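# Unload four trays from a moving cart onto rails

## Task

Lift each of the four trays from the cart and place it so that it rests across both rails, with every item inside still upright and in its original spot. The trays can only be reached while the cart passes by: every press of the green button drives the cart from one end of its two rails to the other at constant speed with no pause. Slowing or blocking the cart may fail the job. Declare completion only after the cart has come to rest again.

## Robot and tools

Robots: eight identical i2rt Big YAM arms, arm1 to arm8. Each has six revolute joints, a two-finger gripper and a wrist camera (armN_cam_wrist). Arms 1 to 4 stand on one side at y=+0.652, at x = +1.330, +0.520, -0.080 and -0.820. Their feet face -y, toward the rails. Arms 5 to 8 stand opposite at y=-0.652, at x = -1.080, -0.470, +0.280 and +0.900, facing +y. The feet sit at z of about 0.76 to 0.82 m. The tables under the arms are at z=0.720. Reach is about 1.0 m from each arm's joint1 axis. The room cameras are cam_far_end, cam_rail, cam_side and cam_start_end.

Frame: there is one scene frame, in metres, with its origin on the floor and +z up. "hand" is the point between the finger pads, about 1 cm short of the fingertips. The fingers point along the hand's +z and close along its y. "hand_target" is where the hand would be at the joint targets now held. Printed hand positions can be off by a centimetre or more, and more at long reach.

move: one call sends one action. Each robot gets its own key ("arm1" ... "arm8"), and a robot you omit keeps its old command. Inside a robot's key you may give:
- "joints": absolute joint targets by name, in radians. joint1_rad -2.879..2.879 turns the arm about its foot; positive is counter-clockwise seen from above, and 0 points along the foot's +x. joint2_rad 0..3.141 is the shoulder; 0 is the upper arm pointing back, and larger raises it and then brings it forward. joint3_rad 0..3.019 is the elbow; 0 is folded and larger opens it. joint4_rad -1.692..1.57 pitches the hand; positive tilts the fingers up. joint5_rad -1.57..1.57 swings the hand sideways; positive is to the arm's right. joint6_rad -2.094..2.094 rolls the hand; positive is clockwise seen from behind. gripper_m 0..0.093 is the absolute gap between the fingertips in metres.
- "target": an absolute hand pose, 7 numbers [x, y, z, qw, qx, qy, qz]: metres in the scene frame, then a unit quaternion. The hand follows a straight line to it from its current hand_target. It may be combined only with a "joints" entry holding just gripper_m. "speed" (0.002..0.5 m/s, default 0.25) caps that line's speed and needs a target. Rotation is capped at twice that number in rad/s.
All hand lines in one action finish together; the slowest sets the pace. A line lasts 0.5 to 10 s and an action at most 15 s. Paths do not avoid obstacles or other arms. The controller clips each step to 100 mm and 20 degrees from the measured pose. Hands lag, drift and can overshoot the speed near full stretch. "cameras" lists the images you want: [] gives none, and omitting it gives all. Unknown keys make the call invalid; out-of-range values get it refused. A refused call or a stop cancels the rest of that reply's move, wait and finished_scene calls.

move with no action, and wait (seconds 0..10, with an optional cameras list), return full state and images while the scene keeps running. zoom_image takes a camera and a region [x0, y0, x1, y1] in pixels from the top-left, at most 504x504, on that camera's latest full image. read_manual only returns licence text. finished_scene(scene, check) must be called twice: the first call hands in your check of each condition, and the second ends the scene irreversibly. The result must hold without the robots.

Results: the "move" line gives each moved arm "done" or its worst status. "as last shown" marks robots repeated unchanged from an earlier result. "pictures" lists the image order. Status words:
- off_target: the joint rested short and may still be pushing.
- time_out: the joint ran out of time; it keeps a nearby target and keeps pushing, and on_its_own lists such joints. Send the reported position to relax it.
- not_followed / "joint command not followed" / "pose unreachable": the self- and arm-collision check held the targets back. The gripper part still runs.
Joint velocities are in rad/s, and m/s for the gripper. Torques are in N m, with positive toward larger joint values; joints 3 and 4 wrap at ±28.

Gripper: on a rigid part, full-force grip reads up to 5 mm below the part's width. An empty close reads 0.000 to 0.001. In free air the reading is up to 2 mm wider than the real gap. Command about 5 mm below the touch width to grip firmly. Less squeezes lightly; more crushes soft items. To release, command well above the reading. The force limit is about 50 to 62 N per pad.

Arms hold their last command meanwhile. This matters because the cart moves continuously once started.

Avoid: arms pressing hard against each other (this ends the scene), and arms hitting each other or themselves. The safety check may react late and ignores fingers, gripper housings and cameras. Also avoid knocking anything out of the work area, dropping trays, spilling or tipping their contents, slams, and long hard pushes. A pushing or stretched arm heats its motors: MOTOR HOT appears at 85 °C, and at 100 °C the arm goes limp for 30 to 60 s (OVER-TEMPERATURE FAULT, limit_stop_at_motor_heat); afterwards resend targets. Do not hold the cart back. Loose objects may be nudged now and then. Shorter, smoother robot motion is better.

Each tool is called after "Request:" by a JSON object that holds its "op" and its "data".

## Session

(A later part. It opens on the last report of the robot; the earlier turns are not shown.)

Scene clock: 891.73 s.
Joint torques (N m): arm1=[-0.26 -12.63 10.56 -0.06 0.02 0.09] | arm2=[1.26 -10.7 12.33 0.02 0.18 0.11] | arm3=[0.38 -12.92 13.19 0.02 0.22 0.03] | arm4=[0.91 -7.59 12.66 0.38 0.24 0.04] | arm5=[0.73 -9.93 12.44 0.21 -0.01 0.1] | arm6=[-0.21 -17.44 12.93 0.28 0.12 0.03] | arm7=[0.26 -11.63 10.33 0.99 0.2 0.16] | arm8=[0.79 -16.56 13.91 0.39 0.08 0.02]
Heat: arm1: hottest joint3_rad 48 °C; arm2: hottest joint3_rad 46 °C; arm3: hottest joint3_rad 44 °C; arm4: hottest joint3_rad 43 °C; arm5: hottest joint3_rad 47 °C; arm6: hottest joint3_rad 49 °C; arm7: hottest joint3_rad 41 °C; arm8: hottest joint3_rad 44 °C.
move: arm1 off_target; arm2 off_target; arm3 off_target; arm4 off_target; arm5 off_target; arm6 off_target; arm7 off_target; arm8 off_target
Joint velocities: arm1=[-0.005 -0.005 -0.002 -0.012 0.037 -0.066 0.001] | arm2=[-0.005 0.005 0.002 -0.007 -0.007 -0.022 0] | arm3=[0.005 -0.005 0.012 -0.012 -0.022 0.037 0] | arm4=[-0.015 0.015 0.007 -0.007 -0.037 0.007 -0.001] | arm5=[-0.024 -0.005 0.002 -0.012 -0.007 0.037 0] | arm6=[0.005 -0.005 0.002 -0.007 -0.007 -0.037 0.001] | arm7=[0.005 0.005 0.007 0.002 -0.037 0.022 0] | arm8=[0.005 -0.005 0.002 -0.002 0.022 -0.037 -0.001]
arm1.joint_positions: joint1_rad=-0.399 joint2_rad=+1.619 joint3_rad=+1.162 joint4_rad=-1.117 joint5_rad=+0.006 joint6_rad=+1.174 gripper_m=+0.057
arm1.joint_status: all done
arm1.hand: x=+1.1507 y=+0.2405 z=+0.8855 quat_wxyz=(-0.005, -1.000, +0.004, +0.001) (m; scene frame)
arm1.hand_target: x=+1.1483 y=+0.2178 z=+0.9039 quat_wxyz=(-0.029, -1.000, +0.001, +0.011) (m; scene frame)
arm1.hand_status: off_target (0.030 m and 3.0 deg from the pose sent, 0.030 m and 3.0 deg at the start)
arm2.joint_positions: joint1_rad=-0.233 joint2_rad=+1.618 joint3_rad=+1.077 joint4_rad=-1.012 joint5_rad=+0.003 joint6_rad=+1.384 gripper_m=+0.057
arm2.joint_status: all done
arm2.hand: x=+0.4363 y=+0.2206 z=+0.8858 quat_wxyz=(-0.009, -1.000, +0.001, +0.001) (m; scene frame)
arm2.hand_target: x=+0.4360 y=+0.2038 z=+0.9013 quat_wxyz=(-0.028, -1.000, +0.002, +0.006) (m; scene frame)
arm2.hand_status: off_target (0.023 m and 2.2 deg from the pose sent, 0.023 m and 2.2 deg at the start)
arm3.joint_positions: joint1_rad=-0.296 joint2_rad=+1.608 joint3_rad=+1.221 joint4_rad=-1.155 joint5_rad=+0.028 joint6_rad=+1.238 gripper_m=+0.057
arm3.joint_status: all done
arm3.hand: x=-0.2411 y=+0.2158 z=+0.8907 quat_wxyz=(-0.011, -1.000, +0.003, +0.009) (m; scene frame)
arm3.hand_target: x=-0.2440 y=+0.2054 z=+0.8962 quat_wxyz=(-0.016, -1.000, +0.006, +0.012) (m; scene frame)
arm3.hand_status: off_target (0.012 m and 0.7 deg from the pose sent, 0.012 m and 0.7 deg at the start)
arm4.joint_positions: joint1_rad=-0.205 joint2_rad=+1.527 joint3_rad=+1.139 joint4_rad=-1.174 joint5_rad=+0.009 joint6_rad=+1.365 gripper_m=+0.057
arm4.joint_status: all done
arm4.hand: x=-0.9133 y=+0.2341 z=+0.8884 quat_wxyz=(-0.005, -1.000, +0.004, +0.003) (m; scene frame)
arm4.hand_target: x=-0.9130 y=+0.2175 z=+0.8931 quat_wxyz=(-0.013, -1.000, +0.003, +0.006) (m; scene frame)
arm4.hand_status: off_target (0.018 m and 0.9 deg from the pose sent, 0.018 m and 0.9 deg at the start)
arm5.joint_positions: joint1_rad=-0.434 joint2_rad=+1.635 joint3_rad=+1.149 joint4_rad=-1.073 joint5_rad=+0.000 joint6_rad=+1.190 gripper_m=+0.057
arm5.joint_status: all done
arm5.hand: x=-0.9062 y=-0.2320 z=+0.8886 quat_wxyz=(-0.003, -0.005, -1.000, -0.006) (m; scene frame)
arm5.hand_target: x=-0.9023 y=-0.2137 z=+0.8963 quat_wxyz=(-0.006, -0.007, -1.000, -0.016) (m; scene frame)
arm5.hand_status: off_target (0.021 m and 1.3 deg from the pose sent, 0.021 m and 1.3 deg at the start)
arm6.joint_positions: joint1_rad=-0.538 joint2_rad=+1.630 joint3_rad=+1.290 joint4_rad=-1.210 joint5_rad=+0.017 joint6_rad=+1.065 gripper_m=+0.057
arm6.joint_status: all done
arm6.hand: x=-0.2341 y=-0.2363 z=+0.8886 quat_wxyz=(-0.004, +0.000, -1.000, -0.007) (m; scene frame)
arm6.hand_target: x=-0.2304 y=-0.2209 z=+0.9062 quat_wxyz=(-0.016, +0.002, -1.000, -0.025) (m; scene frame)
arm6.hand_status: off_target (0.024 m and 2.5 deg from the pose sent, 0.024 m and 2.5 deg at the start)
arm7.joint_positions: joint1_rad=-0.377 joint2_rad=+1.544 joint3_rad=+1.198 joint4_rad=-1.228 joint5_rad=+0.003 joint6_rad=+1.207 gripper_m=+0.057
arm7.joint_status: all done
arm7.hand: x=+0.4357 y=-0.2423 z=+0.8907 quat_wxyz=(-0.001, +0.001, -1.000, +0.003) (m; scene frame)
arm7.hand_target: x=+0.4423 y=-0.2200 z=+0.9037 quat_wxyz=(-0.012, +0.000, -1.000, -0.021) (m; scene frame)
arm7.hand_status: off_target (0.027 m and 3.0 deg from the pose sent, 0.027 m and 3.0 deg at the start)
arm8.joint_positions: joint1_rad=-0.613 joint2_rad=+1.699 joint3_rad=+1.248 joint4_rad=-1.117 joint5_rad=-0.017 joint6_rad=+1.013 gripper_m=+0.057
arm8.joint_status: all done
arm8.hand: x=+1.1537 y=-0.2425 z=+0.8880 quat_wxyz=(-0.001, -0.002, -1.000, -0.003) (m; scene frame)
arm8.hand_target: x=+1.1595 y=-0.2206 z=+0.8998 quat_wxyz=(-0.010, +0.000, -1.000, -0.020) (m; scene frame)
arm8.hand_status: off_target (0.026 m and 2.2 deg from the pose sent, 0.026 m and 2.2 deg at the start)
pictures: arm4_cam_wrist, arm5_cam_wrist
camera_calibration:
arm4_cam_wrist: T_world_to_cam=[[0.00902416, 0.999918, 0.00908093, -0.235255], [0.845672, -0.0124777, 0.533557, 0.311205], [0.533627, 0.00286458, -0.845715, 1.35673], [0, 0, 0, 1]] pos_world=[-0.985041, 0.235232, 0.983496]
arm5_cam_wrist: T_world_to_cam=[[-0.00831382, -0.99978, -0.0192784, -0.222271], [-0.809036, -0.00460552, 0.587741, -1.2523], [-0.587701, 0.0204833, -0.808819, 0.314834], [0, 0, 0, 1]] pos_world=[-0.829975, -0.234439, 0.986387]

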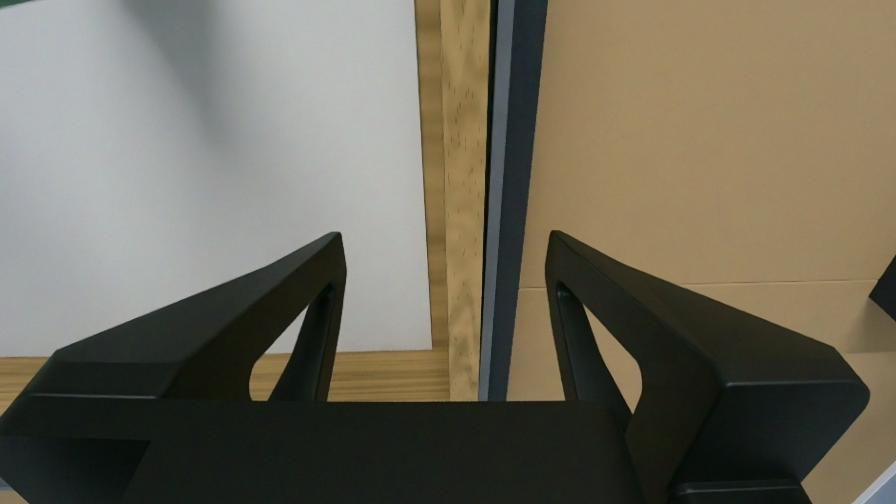

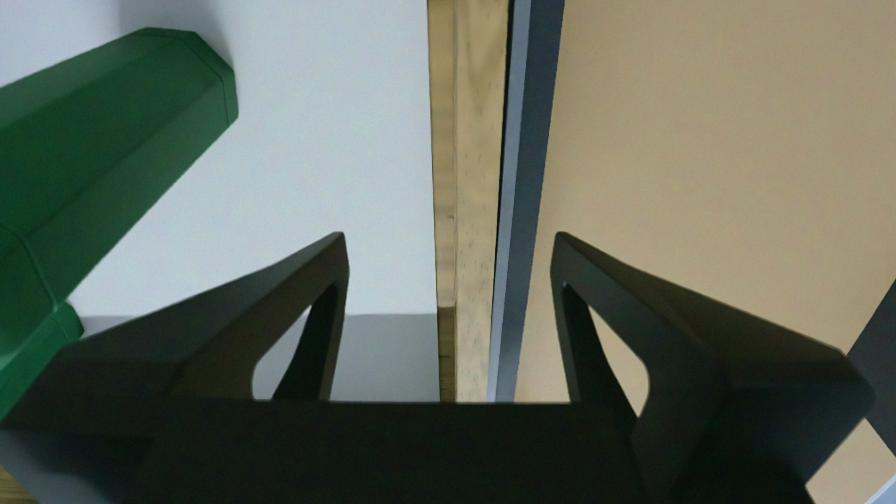

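Request:
{"op": "wait", "data": {"seconds": 0.10, "cameras": []}}

Request:
{"op": "move", "data": {"arm1": {"target": [1.148, 0.217, 0.904, 0.029, 1, -0.001, -0.011], "speed": 0.15}, "arm2": {"target": [0.436, 0.203, 0.901, 0.028, 1, -0.002, -0.006], "speed": 0.15}, "arm3": {"target": [-0.244, 0.205, 0.896, 0.016, 1, -0.006, -0.012], "speed": 0.15}, "arm4": {"target": [-0.913, 0.224, 0.893, 0.013, 1, -0.003, -0.006], "speed": 0.15}, "arm5": {"target": [-0.902, -0.222, 0.896, 0.006, 0.007, 1, 0.016], "speed": 0.15}, "arm6": {"target": [-0.230, -0.220, 0.906, 0.016, -0.002, 1, 0.025], "speed": 0.15}, "arm7": {"target": [0.443, -0.219, 0.903, 0.012, 0.000, 1, 0.021], "speed": 0.15}, "arm8": {"target": [1.160, -0.220, 0.900, 0.010, 0.000, 1, 0.020], "speed": 0.15}, "cameras": []}}

Request:
{"op": "move", "data": {"arm1": {"target": [1.148, 0.217, 0.904, 0.029, 1, -0.001, -0.011], "speed": 0.08, "joints": {"gripper_m": 0.057}}, "arm2": {"target": [0.436, 0.203, 0.901, 0.028, 1, -0.002, -0.006], "speed": 0.08, "joints": {"gripper_m": 0.057}}, "arm3": {"target": [-0.244, 0.205, 0.896, 0.016, 1, -0.006, -0.012], "speed": 0.08, "joints": {"gripper_m": 0.057}}, "arm4": {"target": [-0.913, 0.224, 0.893, 0.013, 1, -0.003, -0.006], "speed": 0.08, "joints": {"gripper_m": 0.057}}, "arm5": {"target": [-0.902, -0.222, 0.896, 0.006, 0.007, 1, 0.016], "speed": 0.08, "joints": {"gripper_m": 0.057}}, "arm6": {"target": [-0.230, -0.220, 0.906, 0.016, -0.002, 1, 0.025], "speed": 0.08, "joints": {"gripper_m": 0.057}}, "arm7": {"target": [0.443, -0.219, 0.903, 0.012, 0.000, 1, 0.021], "speed": 0.08, "joints": {"gripper_m": 0.057}}, "arm8": {"target": [1.160, -0.220, 0.900, 0.010, 0.000, 1, 0.020], "speed": 0.08, "joints": {"gripper_m": 0.057}}, "cameras": ["arm3_cam_wrist", "arm6_cam_wrist"]}}

Scene clock: 908.50 s.
Joint torques (N m): arm1=[-0.03 -12.75 10.51 0.1 0.07 0.07] | arm2=[0.85 -10.46 12.3 -0.2 0.17 0.07] | arm3=[0.32 -12.92 13.19 0.03 0.21 0.03] | arm4=[0.73 -7.3 12.67 0.36 0.25 0.04] | arm5=[0.44 -9.29 12.62 0.32 -0.03 0.14] | arm6=[-0.21 -17.38 12.9 0.27 0.12 0.03] | arm7=[0.26 -11.58 10.35 1.02 0.2 0.16] | arm8=[0.85 -16.21 13.97 0.36 0.05 0.02]
Heat: arm1: hottest joint3_rad 48 °C; arm2: hottest joint3_rad 46 °C; arm3: hottest joint3_rad 43 °C; arm4: hottest joint3_rad 43 °C; arm5: hottest joint3_rad 47 °C; arm6: hottest joint3_rad 48 °C; arm7: hottest joint3_rad 41 °C; arm8: hottest joint3_rad 45 °C.
Joint velocities: arm1=[-0.005 0.005 -0.007 -0.002 -0.007 0.007 0] | arm2=[-0.015 -0.015 -0.012 -0.007 0.022 -0.051 -0.001] | arm3=[0.005 -0.015 0.002 -0.012 -0.037 -0.007 -0.001] | arm4=[0.005 -0.005 -0.012 -0.007 -0.066 0.037 0] | arm5=[-0.015 -0.005 0.017 -0.007 -0.007 -0.022 0] | arm6=[-0.015 -0.015 0.007 0.032 0.022 -0.007 0] | arm7=[0.005 -0.005 0.007 -0.002 -0.007 -0.037 0.001] | arm8=[-0.015 -0.005 0.007 0.007 0.007 0.007 0]
arm1.joint_positions: joint1_rad=-0.399 joint2_rad=+1.619 joint3_rad=+1.162 joint4_rad=-1.117 joint5_rad=+0.006 joint6_rad=+1.174 gripper_m=+0.057
arm1.joint_status: all done
arm1.hand: x=+1.1507 y=+0.2405 z=+0.8855 quat_wxyz=(-0.005, -1.000, +0.004, +0.001) (m; scene frame)
arm1.hand_target: x=+1.1483 y=+0.2178 z=+0.9039 quat_wxyz=(-0.029, -1.000, +0.001, +0.011) (m; scene frame)
arm1.hand_status: off_target (0.030 m and 3.0 deg from the pose sent, 0.030 m and 3.0 deg at the start)
arm2.joint_positions: joint1_rad=-0.233 joint2_rad=+1.618 joint3_rad=+1.077 joint4_rad=-1.012 joint5_rad=+0.003 joint6_rad=+1.384 gripper_m=+0.057
arm2.joint_status: all done
arm2.hand: x=+0.4363 y=+0.2206 z=+0.8858 quat_wxyz=(-0.009, -1.000, +0.001, +0.001) (m; scene frame)
arm2.hand_target: x=+0.4360 y=+0.2038 z=+0.9013 quat_wxyz=(-0.028, -1.000, +0.002, +0.006) (m; scene frame)
arm2.hand_status: off_target (0.023 m and 2.2 deg from the pose sent, 0.023 m and 2.2 deg at the start)
arm3.joint_positions: joint1_rad=-0.296 joint2_rad=+1.608 joint3_rad=+1.221 joint4_rad=-1.155 joint5_rad=+0.028 joint6_rad=+1.238 gripper_m=+0.057
arm3.joint_status: all done
arm3.hand: x=-0.2411 y=+0.2158 z=+0.8907 quat_wxyz=(-0.011, -1.000, +0.003, +0.009) (m; scene frame)
arm3.hand_target: x=-0.2440 y=+0.2054 z=+0.8962 quat_wxyz=(-0.016, -1.000, +0.006, +0.012) (m; scene frame)
arm3.hand_status: off_target (0.012 m and 0.7 deg from the pose sent, 0.012 m and 0.7 deg at the start)
arm4.joint_positions: joint1_rad=-0.205 joint2_rad=+1.527 joint3_rad=+1.139 joint4_rad=-1.174 joint5_rad=+0.009 joint6_rad=+1.365 gripper_m=+0.057
arm4.joint_status: all done
arm4.hand: x=-0.9133 y=+0.2341 z=+0.8884 quat_wxyz=(-0.005, -1.000, +0.004, +0.003) (m; scene frame)
arm4.hand_target: x=-0.9130 y=+0.2175 z=+0.8931 quat_wxyz=(-0.013, -1.000, +0.003, +0.006) (m; scene frame)
arm4.hand_status: off_target (0.018 m and 0.9 deg from the pose sent, 0.018 m and 0.9 deg at the start)
arm5.joint_positions: joint1_rad=-0.434 joint2_rad=+1.635 joint3_rad=+1.149 joint4_rad=-1.073 joint5_rad=+0.000 joint6_rad=+1.190 gripper_m=+0.057
arm5.joint_status: all done
arm5.hand: x=-0.9062 y=-0.2320 z=+0.8886 quat_wxyz=(-0.003, -0.005, -1.000, -0.006) (m; scene frame)
arm5.hand_target: x=-0.9023 y=-0.2137 z=+0.8963 quat_wxyz=(-0.006, -0.007, -1.000, -0.016) (m; scene frame)
arm5.hand_status: off_target (0.021 m and 1.3 deg from the pose sent, 0.021 m and 1.3 deg at the start)
arm6.joint_positions: joint1_rad=-0.538 joint2_rad=+1.630 joint3_rad=+1.290 joint4_rad=-1.210 joint5_rad=+0.017 joint6_rad=+1.065 gripper_m=+0.057
arm6.joint_status: all done
arm6.hand: x=-0.2341 y=-0.2363 z=+0.8886 quat_wxyz=(-0.004, +0.000, -1.000, -0.007) (m; scene frame)
arm6.hand_target: x=-0.2304 y=-0.2209 z=+0.9062 quat_wxyz=(-0.016, +0.002, -1.000, -0.025) (m; scene frame)
arm6.hand_status: off_target (0.024 m and 2.5 deg from the pose sent, 0.024 m and 2.5 deg at the start)
arm7.joint_positions: joint1_rad=-0.377 joint2_rad=+1.544 joint3_rad=+1.198 joint4_rad=-1.228 joint5_rad=+0.003 joint6_rad=+1.207 gripper_m=+0.057
arm7.joint_status: all done
arm7.hand: x=+0.4357 y=-0.2423 z=+0.8907 quat_wxyz=(-0.001, +0.001, -1.000, +0.003) (m; scene frame)
arm7.hand_target: x=+0.4423 y=-0.2200 z=+0.9037 quat_wxyz=(-0.012, +0.000, -1.000, -0.021) (m; scene frame)
arm7.hand_status: off_target (0.027 m and 3.0 deg from the pose sent, 0.027 m and 3.0 deg at the start)
arm8.joint_positions: joint1_rad=-0.613 joint2_rad=+1.699 joint3_rad=+1.248 joint4_rad=-1.117 joint5_rad=-0.017 joint6_rad=+1.013 gripper_m=+0.057
arm8.joint_status: all done
arm8.hand: x=+1.1537 y=-0.2425 z=+0.8880 quat_wxyz=(-0.001, -0.002, -1.000, -0.003) (m; scene frame)
arm8.hand_target: x=+1.1595 y=-0.2206 z=+0.8998 quat_wxyz=(-0.010, +0.000, -1.000, -0.020) (m; scene frame)
arm8.hand_status: off_target (0.026 m and 2.2 deg from the pose sent, 0.026 m and 2.2 deg at the start)
wait: 0.10 s; at rest from the start
pictures: none
No camera images: "cameras" was empty.

Scene clock: 909.47 s.
Joint torques (N m): arm1=[0.5 -12.81 10.37 0.1 0.07 0.03] | arm2=[1.55 -10.29 12.37 0.01 0.18 0.08] | arm3=[0.44 -12.92 13.2 0.03 0.21 0.03] | arm4=[0.5 -8.53 11.08 0.43 0.25 0.01] | arm5=[-0.03 -10.29 10.45 0.5 -0.01 0.06] | arm6=[-0.21 -17.44 12.92 0.27 0.12 0.02] | arm7=[0.32 -11.63 10.33 0.98 0.2 0.15] | arm8=[0.85 -16.26 13.98 0.39 0.07 0.01]
Heat: arm1: hottest joint3_rad 48 °C; arm2: hottest joint3_rad 46 °C; arm3: hottest joint3_rad 43 °C; arm4: hottest joint3_rad 43 °C; arm5: hottest joint3_rad 47 °C; arm6: hottest joint3_rad 48 °C; arm7: hottest joint3_rad 41 °C; arm8: hottest joint3_rad 45 °C.
move: arm1 off_target; arm2 off_target; arm3 off_target; arm4 off_target; arm5 off_target; arm6 off_target; arm7 off_target; arm8 off_target
Joint velocities: arm1=[-0.005 -0.005 -0.007 0.007 0.007 0.037 -0.001] | arm2=[-0.005 -0.005 0.002 0.012 -0.022 0.007 0] | arm3=[-0.015 -0.005 0.022 -0.012 0.037 0.022 0] | arm4=[-0.005 -0.015 0.002 -0.012 -0.051 -0.037 0] | arm5=[-0.024 -0.005 -0.027 -0.007 -0.007 0.007 0] | arm6=[-0.005 -0.005 0.007 0.012 -0.051 -0.022 0] | arm7=[-0.015 0.005 -0.017 -0.012 0.037 -0.007 0.002] | arm8=[-0.005 -0.005 -0.012 -0.012 -0.11 0.007 0.001]
arm1.joint_positions: joint1_rad=-0.399 joint2_rad=+1.619 joint3_rad=+1.162 joint4_rad=-1.117 joint5_rad=+0.006 joint6_rad=+1.174 gripper_m=+0.057
arm1.joint_status: not commanded
arm1.hand: x=+1.1507 y=+0.2405 z=+0.8855 quat_wxyz=(-0.005, -1.000, +0.004, +0.001) (m; scene frame)
arm1.hand_target: x=+1.1483 y=+0.2178 z=+0.9039 quat_wxyz=(-0.029, -1.000, +0.001, +0.011) (m; scene frame)
arm1.hand_status: off_target (0.030 m and 3.0 deg from the pose sent, 0.030 m and 3.0 deg at the start)
arm2.joint_positions: joint1_rad=-0.233 joint2_rad=+1.618 joint3_rad=+1.077 joint4_rad=-1.012 joint5_rad=+0.003 joint6_rad=+1.384 gripper_m=+0.057
arm2.joint_status: not commanded
arm2.hand: x=+0.4363 y=+0.2206 z=+0.8858 quat_wxyz=(-0.009, -1.000, +0.001, +0.001) (m; scene frame)
arm2.hand_target: x=+0.4360 y=+0.2038 z=+0.9013 quat_wxyz=(-0.028, -1.000, +0.002, +0.006) (m; scene frame)
arm2.hand_status: off_target (0.023 m and 2.2 deg from the pose sent, 0.023 m and 2.2 deg at the start)
arm3.joint_positions: joint1_rad=-0.296 joint2_rad=+1.608 joint3_rad=+1.221 joint4_rad=-1.155 joint5_rad=+0.028 joint6_rad=+1.238 gripper_m=+0.057
arm3.joint_status: not commanded
arm3.hand: x=-0.2411 y=+0.2158 z=+0.8907 quat_wxyz=(-0.011, -1.000, +0.003, +0.009) (m; scene frame)
arm3.hand_target: x=-0.2440 y=+0.2054 z=+0.8962 quat_wxyz=(-0.016, -1.000, +0.006, +0.012) (m; scene frame)
arm3.hand_status: off_target (0.012 m and 0.7 deg from the pose sent, 0.012 m and 0.7 deg at the start)
arm4.joint_positions: joint1_rad=-0.205 joint2_rad=+1.527 joint3_rad=+1.139 joint4_rad=-1.174 joint5_rad=+0.009 joint6_rad=+1.365 gripper_m=+0.057
arm4.joint_status: not commanded
arm4.hand: x=-0.9133 y=+0.2341 z=+0.8884 quat_wxyz=(-0.005, -1.000, +0.004, +0.003) (m; scene frame)
arm4.hand_target: x=-0.9130 y=+0.2242 z=+0.8931 quat_wxyz=(-0.013, -1.000, +0.003, +0.006) (m; scene frame)
arm4.hand_status: off_target (0.011 m and 0.9 deg from the pose sent, 0.011 m and 0.9 deg at the start)
arm5.joint_positions: joint1_rad=-0.434 joint2_rad=+1.635 joint3_rad=+1.149 joint4_rad=-1.073 joint5_rad=+0.000 joint6_rad=+1.190 gripper_m=+0.057
arm5.joint_status: not commanded
arm5.hand: x=-0.9062 y=-0.2320 z=+0.8886 quat_wxyz=(-0.003, -0.005, -1.000, -0.006) (m; scene frame)
arm5.hand_target: x=-0.9021 y=-0.2222 z=+0.8962 quat_wxyz=(-0.006, -0.007, -1.000, -0.016) (m; scene frame)
arm5.hand_status: off_target (0.013 m and 1.3 deg from the pose sent, 0.013 m and 1.3 deg at the start)
arm6.joint_positions: joint1_rad=-0.538 joint2_rad=+1.630 joint3_rad=+1.290 joint4_rad=-1.210 joint5_rad=+0.017 joint6_rad=+1.065 gripper_m=+0.057
arm6.joint_status: not commanded
arm6.hand: x=-0.2341 y=-0.2363 z=+0.8886 quat_wxyz=(-0.004, +0.000, -1.000, -0.007) (m; scene frame)
arm6.hand_target: x=-0.2304 y=-0.2209 z=+0.9062 quat_wxyz=(-0.016, +0.002, -1.000, -0.025) (m; scene frame)
arm6.hand_status: off_target (0.024 m and 2.5 deg from the pose sent, 0.024 m and 2.5 deg at the start)
arm7.joint_positions: joint1_rad=-0.377 joint2_rad=+1.544 joint3_rad=+1.198 joint4_rad=-1.228 joint5_rad=+0.003 joint6_rad=+1.207 gripper_m=+0.057
arm7.joint_status: not commanded
arm7.hand: x=+0.4357 y=-0.2423 z=+0.8907 quat_wxyz=(-0.001, +0.001, -1.000, +0.003) (m; scene frame)
arm7.hand_target: x=+0.4423 y=-0.2200 z=+0.9037 quat_wxyz=(-0.012, +0.000, -1.000, -0.021) (m; scene frame)
arm7.hand_status: off_target (0.027 m and 3.0 deg from the pose sent, 0.027 m and 3.0 deg at the start)
arm8.joint_positions: joint1_rad=-0.613 joint2_rad=+1.699 joint3_rad=+1.248 joint4_rad=-1.117 joint5_rad=-0.017 joint6_rad=+1.013 gripper_m=+0.057
arm8.joint_status: not commanded
arm8.hand: x=+1.1537 y=-0.2425 z=+0.8880 quat_wxyz=(-0.001, -0.002, -1.000, -0.003) (m; scene frame)
arm8.hand_target: x=+1.1595 y=-0.2206 z=+0.8998 quat_wxyz=(-0.010, +0.000, -1.000, -0.020) (m; scene frame)
arm8.hand_status: off_target (0.026 m and 2.2 deg from the pose sent, 0.026 m and 2.2 deg at the start)
pictures: none
No camera images: "cameras" was empty.

Scene clock: 910.43 s.
Joint torques (N m): arm1=[0.21 -13.1 10.66 0.02 0.04 0.1] | arm2=[1.49 -10.75 12.45 -0.06 0.18 0.09] | arm3=[0.38 -12.92 13.2 0.03 0.21 0.03] | arm4=[0.62 -8.76 11.04 0.49 0.25 0.02] | arm5=[0.32 -10.34 10.55 0.57 -0.02 0.04] | arm6=[-0.26 -17.44 12.93 0.27 0.12 0.03] | arm7=[0.26 -11.69 10.36 1.01 0.2 0.15] | arm8=[0.73 -16.44 14 0.39 0.06 0.01]
Heat: arm1: hottest joint3_rad 48 °C; arm2: hottest joint3_rad 46 °C; arm3: hottest joint3_rad 43 °C; arm4: hottest joint3_rad 42 °C; arm5: hottest joint3_rad 47 °C; arm6: hottest joint3_rad 48 °C; arm7: hottest joint3_rad 41 °C; arm8: hottest joint3_rad 46 °C.
move: arm1 off_target; arm2 off_target; arm3 off_target; arm4 off_target; arm5 off_target; arm6 off_target; arm7 off_target; arm8 off_target
Joint velocities: arm1=[0.015 -0.015 0.007 0.002 0.051 -0.022 -0.001] | arm2=[-0.005 -0.005 0.007 -0.012 -0.022 -0.066 0] | arm3=[-0.015 0.005 -0.002 -0.022 -0.051 0.022 0] | arm4=[-0.015 -0.005 0.017 0.002 0.051 0.007 0] | arm5=[-0.024 -0.015 -0.022 -0.007 -0.022 0.022 -0.001] | arm6=[-0.015 0.005 0.007 0.007 0.051 0.022 0] | arm7=[-0.015 -0.005 -0.017 -0.012 0.168 -0.037 0] | arm8=[-0.005 0.005 -0.007 -0.017 0.051 0.022 0]
arm1.joint_positions: joint1_rad=-0.399 joint2_rad=+1.619 joint3_rad=+1.162 joint4_rad=-1.117 joint5_rad=+0.006 joint6_rad=+1.174 gripper_m=+0.057
arm1.joint_status: all done
arm1.hand: x=+1.1507 y=+0.2405 z=+0.8855 quat_wxyz=(-0.005, -1.000, +0.004, +0.001) (m; scene frame)
arm1.hand_target: x=+1.1483 y=+0.2178 z=+0.9039 quat_wxyz=(-0.029, -1.000, +0.001, +0.011) (m; scene frame)
arm1.hand_status: off_target (0.030 m and 3.0 deg from the pose sent, 0.030 m and 3.0 deg at the start)
arm2.joint_positions: joint1_rad=-0.233 joint2_rad=+1.618 joint3_rad=+1.077 joint4_rad=-1.012 joint5_rad=+0.003 joint6_rad=+1.384 gripper_m=+0.057
arm2.joint_status: all done
arm2.hand: x=+0.4363 y=+0.2206 z=+0.8858 quat_wxyz=(-0.009, -1.000, +0.001, +0.001) (m; scene frame)
arm2.hand_target: x=+0.4360 y=+0.2038 z=+0.9013 quat_wxyz=(-0.028, -1.000, +0.002, +0.006) (m; scene frame)
arm2.hand_status: off_target (0.023 m and 2.2 deg from the pose sent, 0.023 m and 2.2 deg at the start)
arm3.joint_positions: joint1_rad=-0.296 joint2_rad=+1.608 joint3_rad=+1.221 joint4_rad=-1.155 joint5_rad=+0.028 joint6_rad=+1.238 gripper_m=+0.057
arm3.joint_status: all done
arm3.hand: x=-0.2411 y=+0.2158 z=+0.8907 quat_wxyz=(-0.011, -1.000, +0.003, +0.009) (m; scene frame)
arm3.hand_target: x=-0.2440 y=+0.2054 z=+0.8962 quat_wxyz=(-0.016, -1.000, +0.006, +0.012) (m; scene frame)
arm3.hand_status: off_target (0.012 m and 0.7 deg from the pose sent, 0.012 m and 0.7 deg at the start)
arm4.joint_positions: joint1_rad=-0.205 joint2_rad=+1.527 joint3_rad=+1.139 joint4_rad=-1.174 joint5_rad=+0.009 joint6_rad=+1.365 gripper_m=+0.057
arm4.joint_status: all done
arm4.hand: x=-0.9133 y=+0.2341 z=+0.8884 quat_wxyz=(-0.005, -1.000, +0.004, +0.003) (m; scene frame)
arm4.hand_target: x=-0.9130 y=+0.2242 z=+0.8931 quat_wxyz=(-0.013, -1.000, +0.003, +0.006) (m; scene frame)
arm4.hand_status: off_target (0.011 m and 0.9 deg from the pose sent, 0.011 m and 0.9 deg at the start)
arm5.joint_positions: joint1_rad=-0.434 joint2_rad=+1.635 joint3_rad=+1.149 joint4_rad=-1.073 joint5_rad=+0.000 joint6_rad=+1.190 gripper_m=+0.057
arm5.joint_status: all done
arm5.hand: x=-0.9062 y=-0.2320 z=+0.8886 quat_wxyz=(-0.003, -0.005, -1.000, -0.006) (m; scene frame)
arm5.hand_target: x=-0.9021 y=-0.2222 z=+0.8962 quat_wxyz=(-0.006, -0.007, -1.000, -0.016) (m; scene frame)
arm5.hand_status: off_target (0.013 m and 1.3 deg from the pose sent, 0.013 m and 1.3 deg at the start)
arm6.joint_positions: joint1_rad=-0.538 joint2_rad=+1.630 joint3_rad=+1.290 joint4_rad=-1.210 joint5_rad=+0.017 joint6_rad=+1.065 gripper_m=+0.057
arm6.joint_status: all done
arm6.hand: x=-0.2341 y=-0.2363 z=+0.8886 quat_wxyz=(-0.004, +0.000, -1.000, -0.007) (m; scene frame)
arm6.hand_target: x=-0.2304 y=-0.2209 z=+0.9062 quat_wxyz=(-0.016, +0.002, -1.000, -0.025) (m; scene frame)
arm6.hand_status: off_target (0.024 m and 2.5 deg from the pose sent, 0.024 m and 2.5 deg at the start)
arm7.joint_positions: joint1_rad=-0.377 joint2_rad=+1.544 joint3_rad=+1.198 joint4_rad=-1.228 joint5_rad=+0.003 joint6_rad=+1.207 gripper_m=+0.057
arm7.joint_status: all done
arm7.hand: x=+0.4357 y=-0.2423 z=+0.8907 quat_wxyz=(-0.001, +0.001, -1.000, +0.003) (m; scene frame)
arm7.hand_target: x=+0.4423 y=-0.2200 z=+0.9037 quat_wxyz=(-0.012, +0.000, -1.000, -0.021) (m; scene frame)
arm7.hand_status: off_target (0.027 m and 3.0 deg from the pose sent, 0.027 m and 3.0 deg at the start)
arm8.joint_positions: joint1_rad=-0.613 joint2_rad=+1.699 joint3_rad=+1.248 joint4_rad=-1.117 joint5_rad=-0.017 joint6_rad=+1.013 gripper_m=+0.057
arm8.joint_status: all done
arm8.hand: x=+1.1537 y=-0.2425 z=+0.8880 quat_wxyz=(-0.001, -0.002, -1.000, -0.003) (m; scene frame)
arm8.hand_target: x=+1.1595 y=-0.2206 z=+0.8998 quat_wxyz=(-0.010, +0.000, -1.000, -0.020) (m; scene frame)
arm8.hand_status: off_target (0.026 m and 2.2 deg from the pose sent, 0.026 m and 2.2 deg at the start)
pictures: arm3_cam_wrist, arm6_cam_wrist
camera_calibration:
arm3_cam_wrist: T_world_to_cam=[[0.0125913, 0.99987, -0.0100929, -0.204034], [0.77038, -0.00326551, 0.637577, -0.386029], [0.637461, -0.0158033, -0.770321, 0.966981], [0, 0, 0, 1]] pos_world=[-0.316454, 0.218028, 0.988949]
arm6_cam_wrist: T_world_to_cam=[[-0.0000029399, -0.999453, -0.0330789, -0.203618], [-0.815586, -0.0191383, 0.57832, -0.703542], [-0.578636, 0.0269804, -0.815139, 0.719679], [0, 0, 0, 1]] pos_world=[-0.157367, -0.236389, 0.986776]

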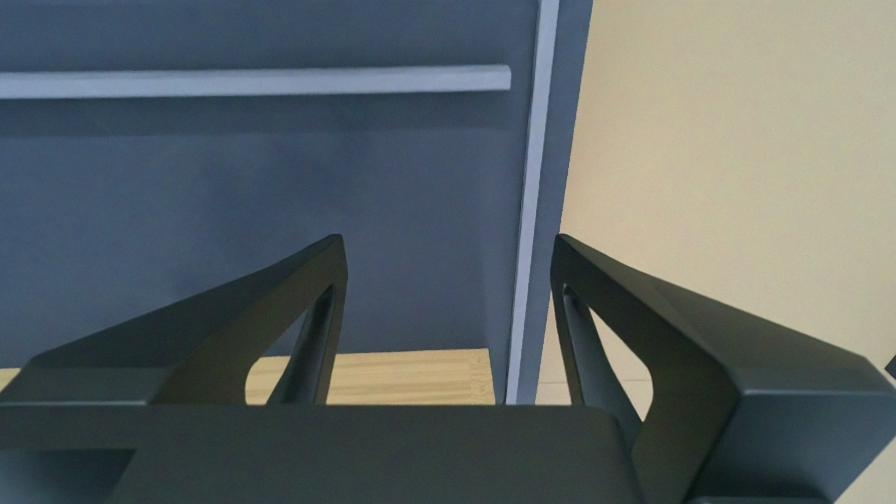

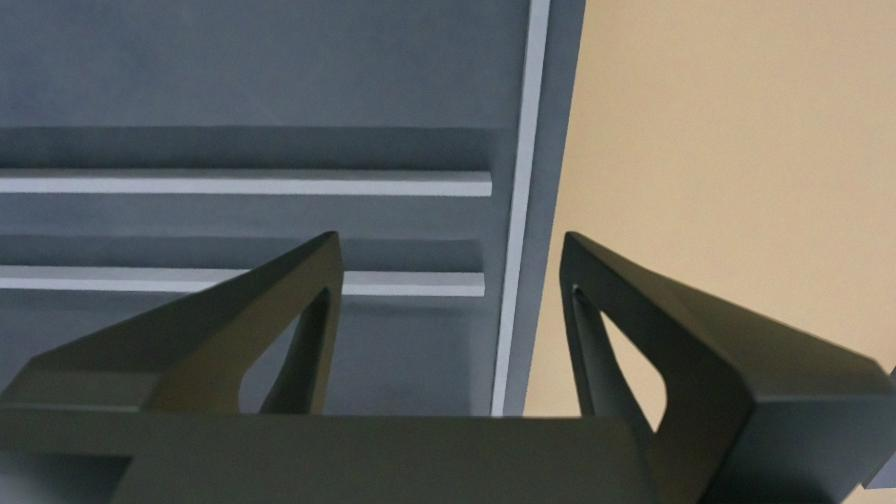

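Request:
{"op": "wait", "data": {"seconds": 0, "cameras": ["arm1_cam_wrist", "arm2_cam_wrist", "arm3_cam_wrist", "arm4_cam_wrist", "arm5_cam_wrist", "arm6_cam_wrist", "arm7_cam_wrist", "arm8_cam_wrist"]}}

Scene clock: 922.97 s.
Joint torques (N m): arm1=[-0.38 -13.57 10.55 -0.02 0.06 0.04] | arm2=[1.38 -10.46 12.36 -0.03 0.2 0.11] | arm3=[0.38 -12.92 13.19 0.02 0.21 0.04] | arm4=[0.44 -8.59 10.99 0.4 0.24 0.03] | arm5=[0.38 -10.75 10.71 0.57 -0.02 0.05] | arm6=[-0.21 -17.44 12.9 0.28 0.12 0.02] | arm7=[0.26 -11.58 10.33 0.99 0.2 0.16] | arm8=[0.79 -16.38 13.91 0.34 0.07 0.03]
Heat: arm1: hottest joint3_rad 48 °C; arm2: hottest joint3_rad 46 °C; arm3: hottest joint3_rad 43 °C; arm4: hottest joint3_rad 42 °C; arm5: hottest joint3_rad 47 °C; arm6: hottest joint3_rad 48 °C; arm7: hottest joint3_rad 42 °C; arm8: hottest joint3_rad 46 °C.
Joint velocities: arm1=[0.015 0.005 0.002 -0.002 0.007 0.037 0] | arm2=[-0.015 -0.005 0.007 -0.022 -0.007 -0.007 -0.001] | arm3=[0.005 0.005 -0.002 -0.022 -0.051 -0.022 0] | arm4=[-0.005 0.005 0.002 -0.017 -0.007 -0.022 -0.001] | arm5=[0.005 -0.015 0.007 -0.002 -0.007 0.007 0] | arm6=[-0.015 -0.005 0.012 -0.002 0.007 -0.007 0] | arm7=[-0.005 0.005 -0.012 -0.022 -0.037 -0.022 0] | arm8=[-0.005 -0.005 0.002 0.007 -0.022 0.037 0]
arm1.joint_positions: joint1_rad=-0.399 joint2_rad=+1.619 joint3_rad=+1.162 joint4_rad=-1.117 joint5_rad=+0.006 joint6_rad=+1.174 gripper_m=+0.057
arm1.joint_status: all done
arm1.hand: x=+1.1507 y=+0.2405 z=+0.8855 quat_wxyz=(-0.005, -1.000, +0.004, +0.001) (m; scene frame)
arm1.hand_target: x=+1.1483 y=+0.2178 z=+0.9039 quat_wxyz=(-0.029, -1.000, +0.001, +0.011) (m; scene frame)
arm1.hand_status: off_target (0.030 m and 3.0 deg from the pose sent, 0.030 m and 3.0 deg at the start)
arm2.joint_positions: joint1_rad=-0.233 joint2_rad=+1.618 joint3_rad=+1.077 joint4_rad=-1.012 joint5_rad=+0.003 joint6_rad=+1.384 gripper_m=+0.057
arm2.joint_status: all done
arm2.hand: x=+0.4363 y=+0.2206 z=+0.8858 quat_wxyz=(-0.009, -1.000, +0.001, +0.001) (m; scene frame)
arm2.hand_target: x=+0.4360 y=+0.2038 z=+0.9013 quat_wxyz=(-0.028, -1.000, +0.002, +0.006) (m; scene frame)
arm2.hand_status: off_target (0.023 m and 2.2 deg from the pose sent, 0.023 m and 2.2 deg at the start)
arm3.joint_positions: joint1_rad=-0.296 joint2_rad=+1.608 joint3_rad=+1.221 joint4_rad=-1.155 joint5_rad=+0.028 joint6_rad=+1.238 gripper_m=+0.057
arm3.joint_status: all done
arm3.hand: x=-0.2411 y=+0.2158 z=+0.8907 quat_wxyz=(-0.011, -1.000, +0.003, +0.009) (m; scene frame)
arm3.hand_target: x=-0.2440 y=+0.2054 z=+0.8962 quat_wxyz=(-0.016, -1.000, +0.006, +0.012) (m; scene frame)
arm3.hand_status: off_target (0.012 m and 0.7 deg from the pose sent, 0.012 m and 0.7 deg at the start)
arm4.joint_positions: joint1_rad=-0.205 joint2_rad=+1.527 joint3_rad=+1.139 joint4_rad=-1.174 joint5_rad=+0.009 joint6_rad=+1.365 gripper_m=+0.057
arm4.joint_status: all done
arm4.hand: x=-0.9133 y=+0.2341 z=+0.8884 quat_wxyz=(-0.005, -1.000, +0.004, +0.003) (m; scene frame)
arm4.hand_target: x=-0.9130 y=+0.2242 z=+0.8931 quat_wxyz=(-0.013, -1.000, +0.003, +0.006) (m; scene frame)
arm4.hand_status: off_target (0.011 m and 0.9 deg from the pose sent, 0.011 m and 0.9 deg at the start)
arm5.joint_positions: joint1_rad=-0.434 joint2_rad=+1.635 joint3_rad=+1.149 joint4_rad=-1.073 joint5_rad=+0.000 joint6_rad=+1.190 gripper_m=+0.057
arm5.joint_status: all done
arm5.hand: x=-0.9062 y=-0.2320 z=+0.8886 quat_wxyz=(-0.003, -0.005, -1.000, -0.006) (m; scene frame)
arm5.hand_target: x=-0.9021 y=-0.2222 z=+0.8962 quat_wxyz=(-0.006, -0.007, -1.000, -0.016) (m; scene frame)
arm5.hand_status: off_target (0.013 m and 1.3 deg from the pose sent, 0.013 m and 1.3 deg at the start)
arm6.joint_positions: joint1_rad=-0.538 joint2_rad=+1.630 joint3_rad=+1.290 joint4_rad=-1.210 joint5_rad=+0.017 joint6_rad=+1.065 gripper_m=+0.057
arm6.joint_status: all done
arm6.hand: x=-0.2341 y=-0.2363 z=+0.8886 quat_wxyz=(-0.004, +0.000, -1.000, -0.007) (m; scene frame)
arm6.hand_target: x=-0.2304 y=-0.2209 z=+0.9062 quat_wxyz=(-0.016, +0.002, -1.000, -0.025) (m; scene frame)
arm6.hand_status: off_target (0.024 m and 2.5 deg from the pose sent, 0.024 m and 2.5 deg at the start)
arm7.joint_positions: joint1_rad=-0.377 joint2_rad=+1.544 joint3_rad=+1.198 joint4_rad=-1.228 joint5_rad=+0.003 joint6_rad=+1.207 gripper_m=+0.057
arm7.joint_status: all done
arm7.hand: x=+0.4357 y=-0.2423 z=+0.8907 quat_wxyz=(-0.001, +0.001, -1.000, +0.003) (m; scene frame)
arm7.hand_target: x=+0.4423 y=-0.2200 z=+0.9037 quat_wxyz=(-0.012, +0.000, -1.000, -0.021) (m; scene frame)
arm7.hand_status: off_target (0.027 m and 3.0 deg from the pose sent, 0.027 m and 3.0 deg at the start)
arm8.joint_positions: joint1_rad=-0.613 joint2_rad=+1.699 joint3_rad=+1.248 joint4_rad=-1.117 joint5_rad=-0.017 joint6_rad=+1.013 gripper_m=+0.057
arm8.joint_status: all done
arm8.hand: x=+1.1537 y=-0.2425 z=+0.8880 quat_wxyz=(-0.001, -0.002, -1.000, -0.003) (m; scene frame)
arm8.hand_target: x=+1.1595 y=-0.2206 z=+0.8998 quat_wxyz=(-0.010, +0.000, -1.000, -0.020) (m; scene frame)
arm8.hand_status: off_target (0.026 m and 2.2 deg from the pose sent, 0.026 m and 2.2 deg at the start)
pictures: arm1_cam_wrist, arm2_cam_wrist, arm3_cam_wrist, arm4_cam_wrist, arm5_cam_wrist, arm6_cam_wrist, arm7_cam_wrist, arm8_cam_wrist
camera_calibration:
arm1_cam_wrist: T_world_to_cam=[[0.0108897, 0.999484, -0.0302182, -0.22403], [0.813551, 0.00871485, 0.581428, -1.44819], [0.581391, -0.0309156, -0.813037, 0.183041], [0, 0, 0, 1]] pos_world=[1.0742, 0.242194, 0.984069]
arm2_cam_wrist: T_world_to_cam=[[0.0223506, 0.999449, 0.024545, -0.255446], [0.832783, -0.0321961, 0.552662, -0.836677], [0.553148, 0.00808838, -0.833044, 0.6169], [0, 0, 0, 1]] pos_world=[0.361243, 0.223378, 0.982574]
arm3_cam_wrist: T_world_to_cam=[[0.0125913, 0.99987, -0.0100929, -0.204034], [0.77038, -0.00326551, 0.637577, -0.386029], [0.637461, -0.0158033, -0.770321, 0.966981], [0, 0, 0, 1]] pos_world=[-0.316454, 0.218028, 0.988949]
arm4_cam_wrist: T_world_to_cam=[[0.00940554, 0.999915, 0.0090785, -0.234904], [0.845665, -0.012799, 0.533561, 0.311271], [0.533631, 0.00265895, -0.845713, 1.35678], [0, 0, 0, 1]] pos_world=[-0.985041, 0.23526, 0.983495]
arm5_cam_wrist: T_world_to_cam=[[-0.00831382, -0.99978, -0.0192784, -0.222271], [-0.809036, -0.00460552, 0.587741, -1.2523], [-0.587701, 0.0204833, -0.808819, 0.314834], [0, 0, 0, 1]] pos_world=[-0.829975, -0.234439, 0.986387]
arm6_cam_wrist: T_world_to_cam=[[-0.0000029399, -0.999453, -0.0330789, -0.203618], [-0.815586, -0.0191383, 0.57832, -0.703542], [-0.578636, 0.0269804, -0.815139, 0.719679], [0, 0, 0, 1]] pos_world=[-0.157367, -0.236389, 0.986776]
arm7_cam_wrist: T_world_to_cam=[[0.0156325, -0.999663, 0.0207128, -0.268476], [-0.80757, -0.000408592, 0.589772, -0.16895], [-0.589565, -0.0259466, -0.807304, 1.09528], [0, 0, 0, 1]] pos_world=[0.513497, -0.240036, 0.989429]
arm8_cam_wrist: T_world_to_cam=[[-0.0123791, -0.999872, -0.0101318, -0.219454], [-0.814912, 0.0042163, 0.579569, 0.431305], [-0.579453, 0.0154311, -0.81486, 1.51998], [0, 0, 0, 1]] pos_world=[1.22951, -0.244699, 0.986374]

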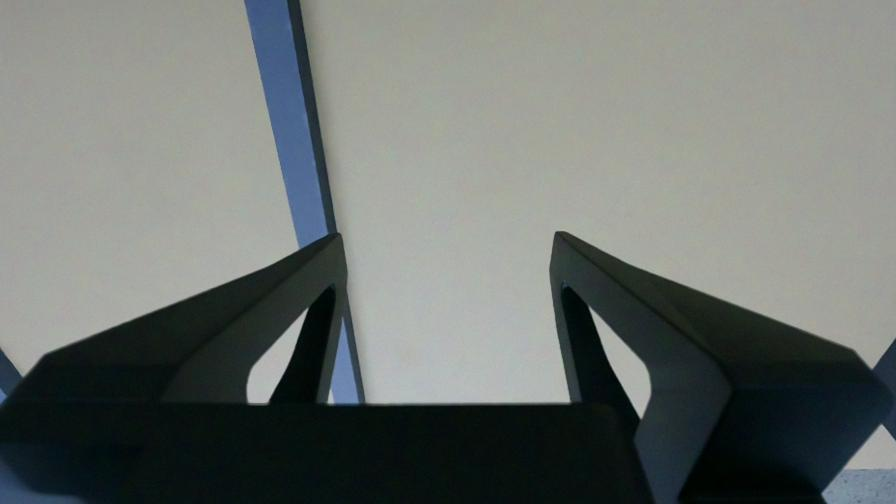

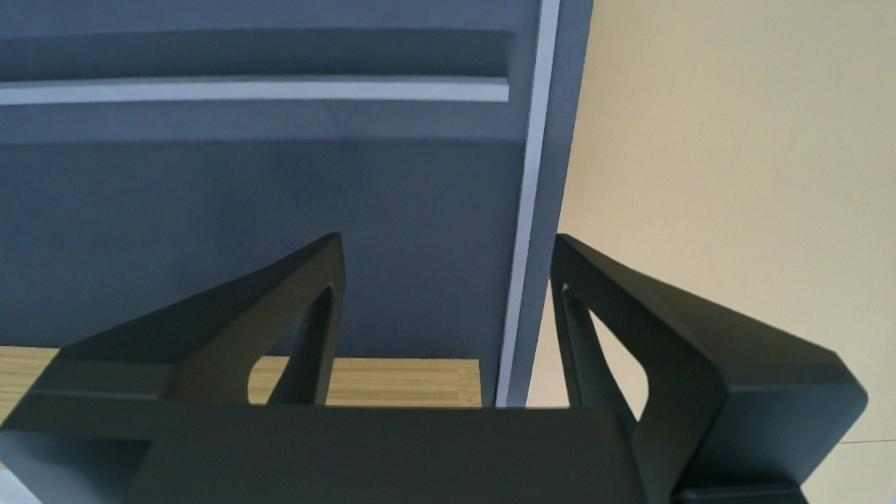

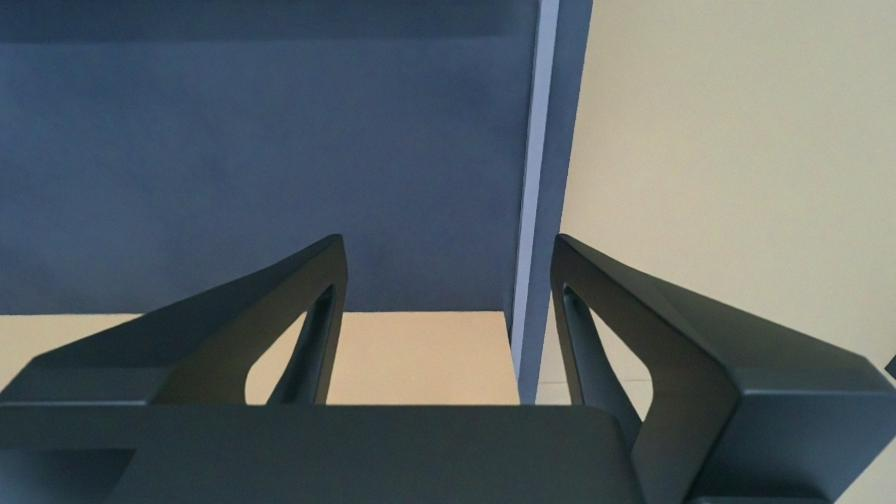

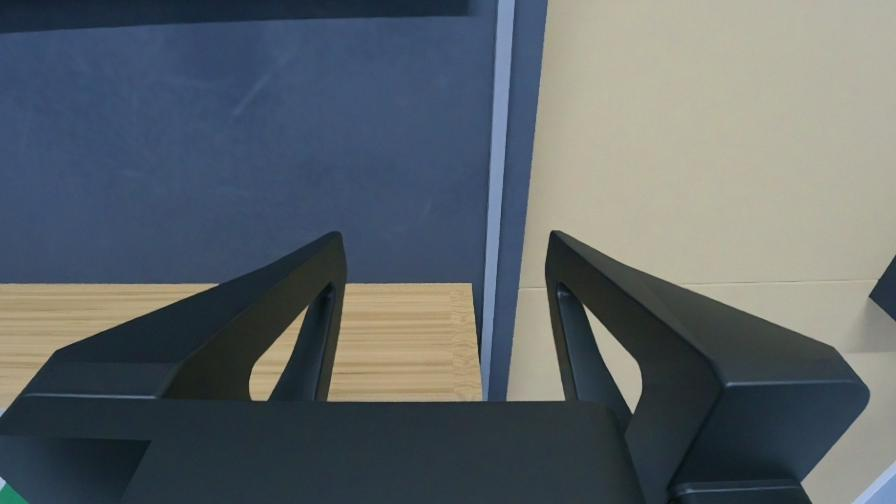

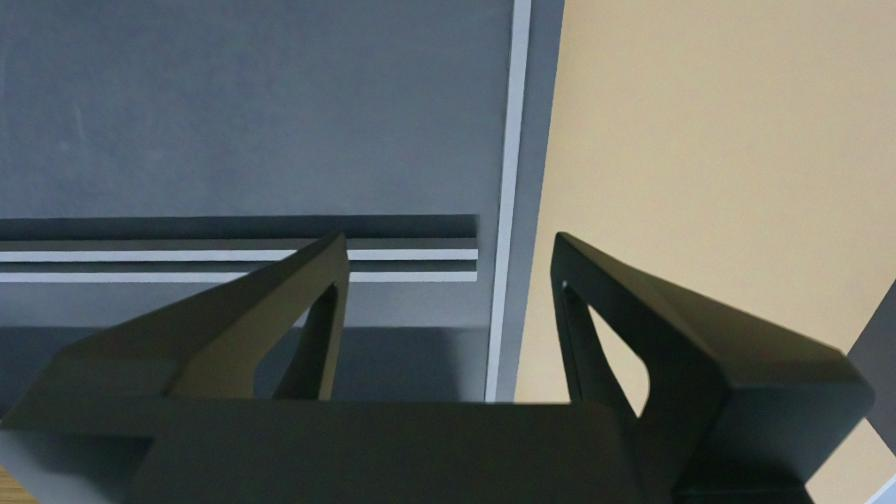

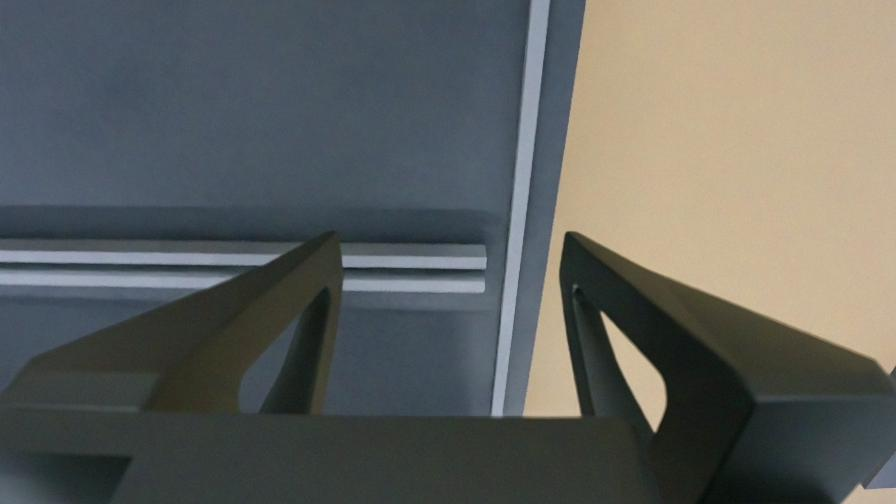

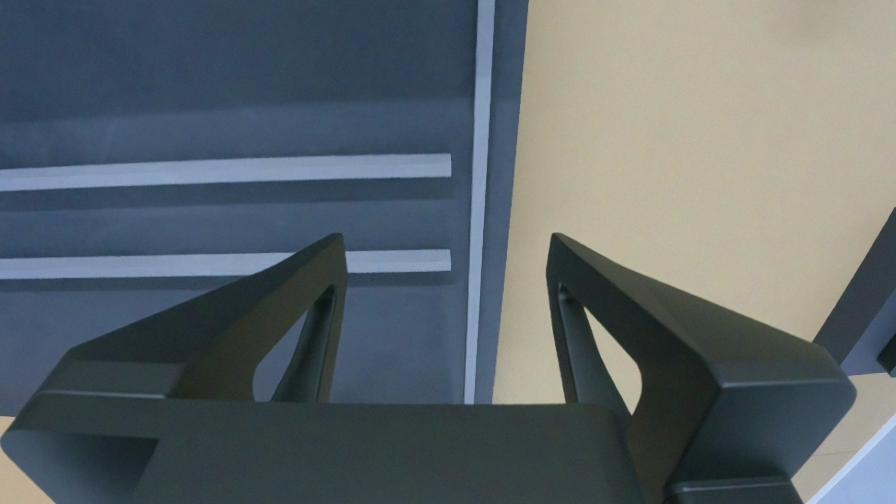

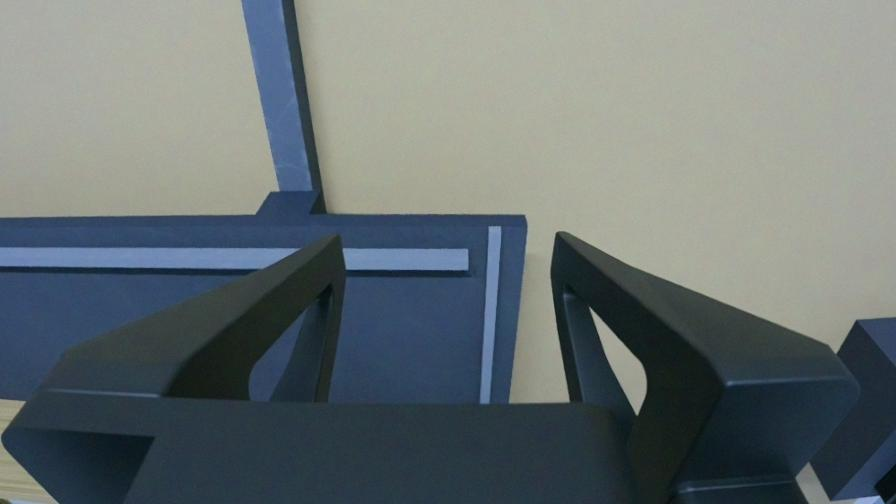

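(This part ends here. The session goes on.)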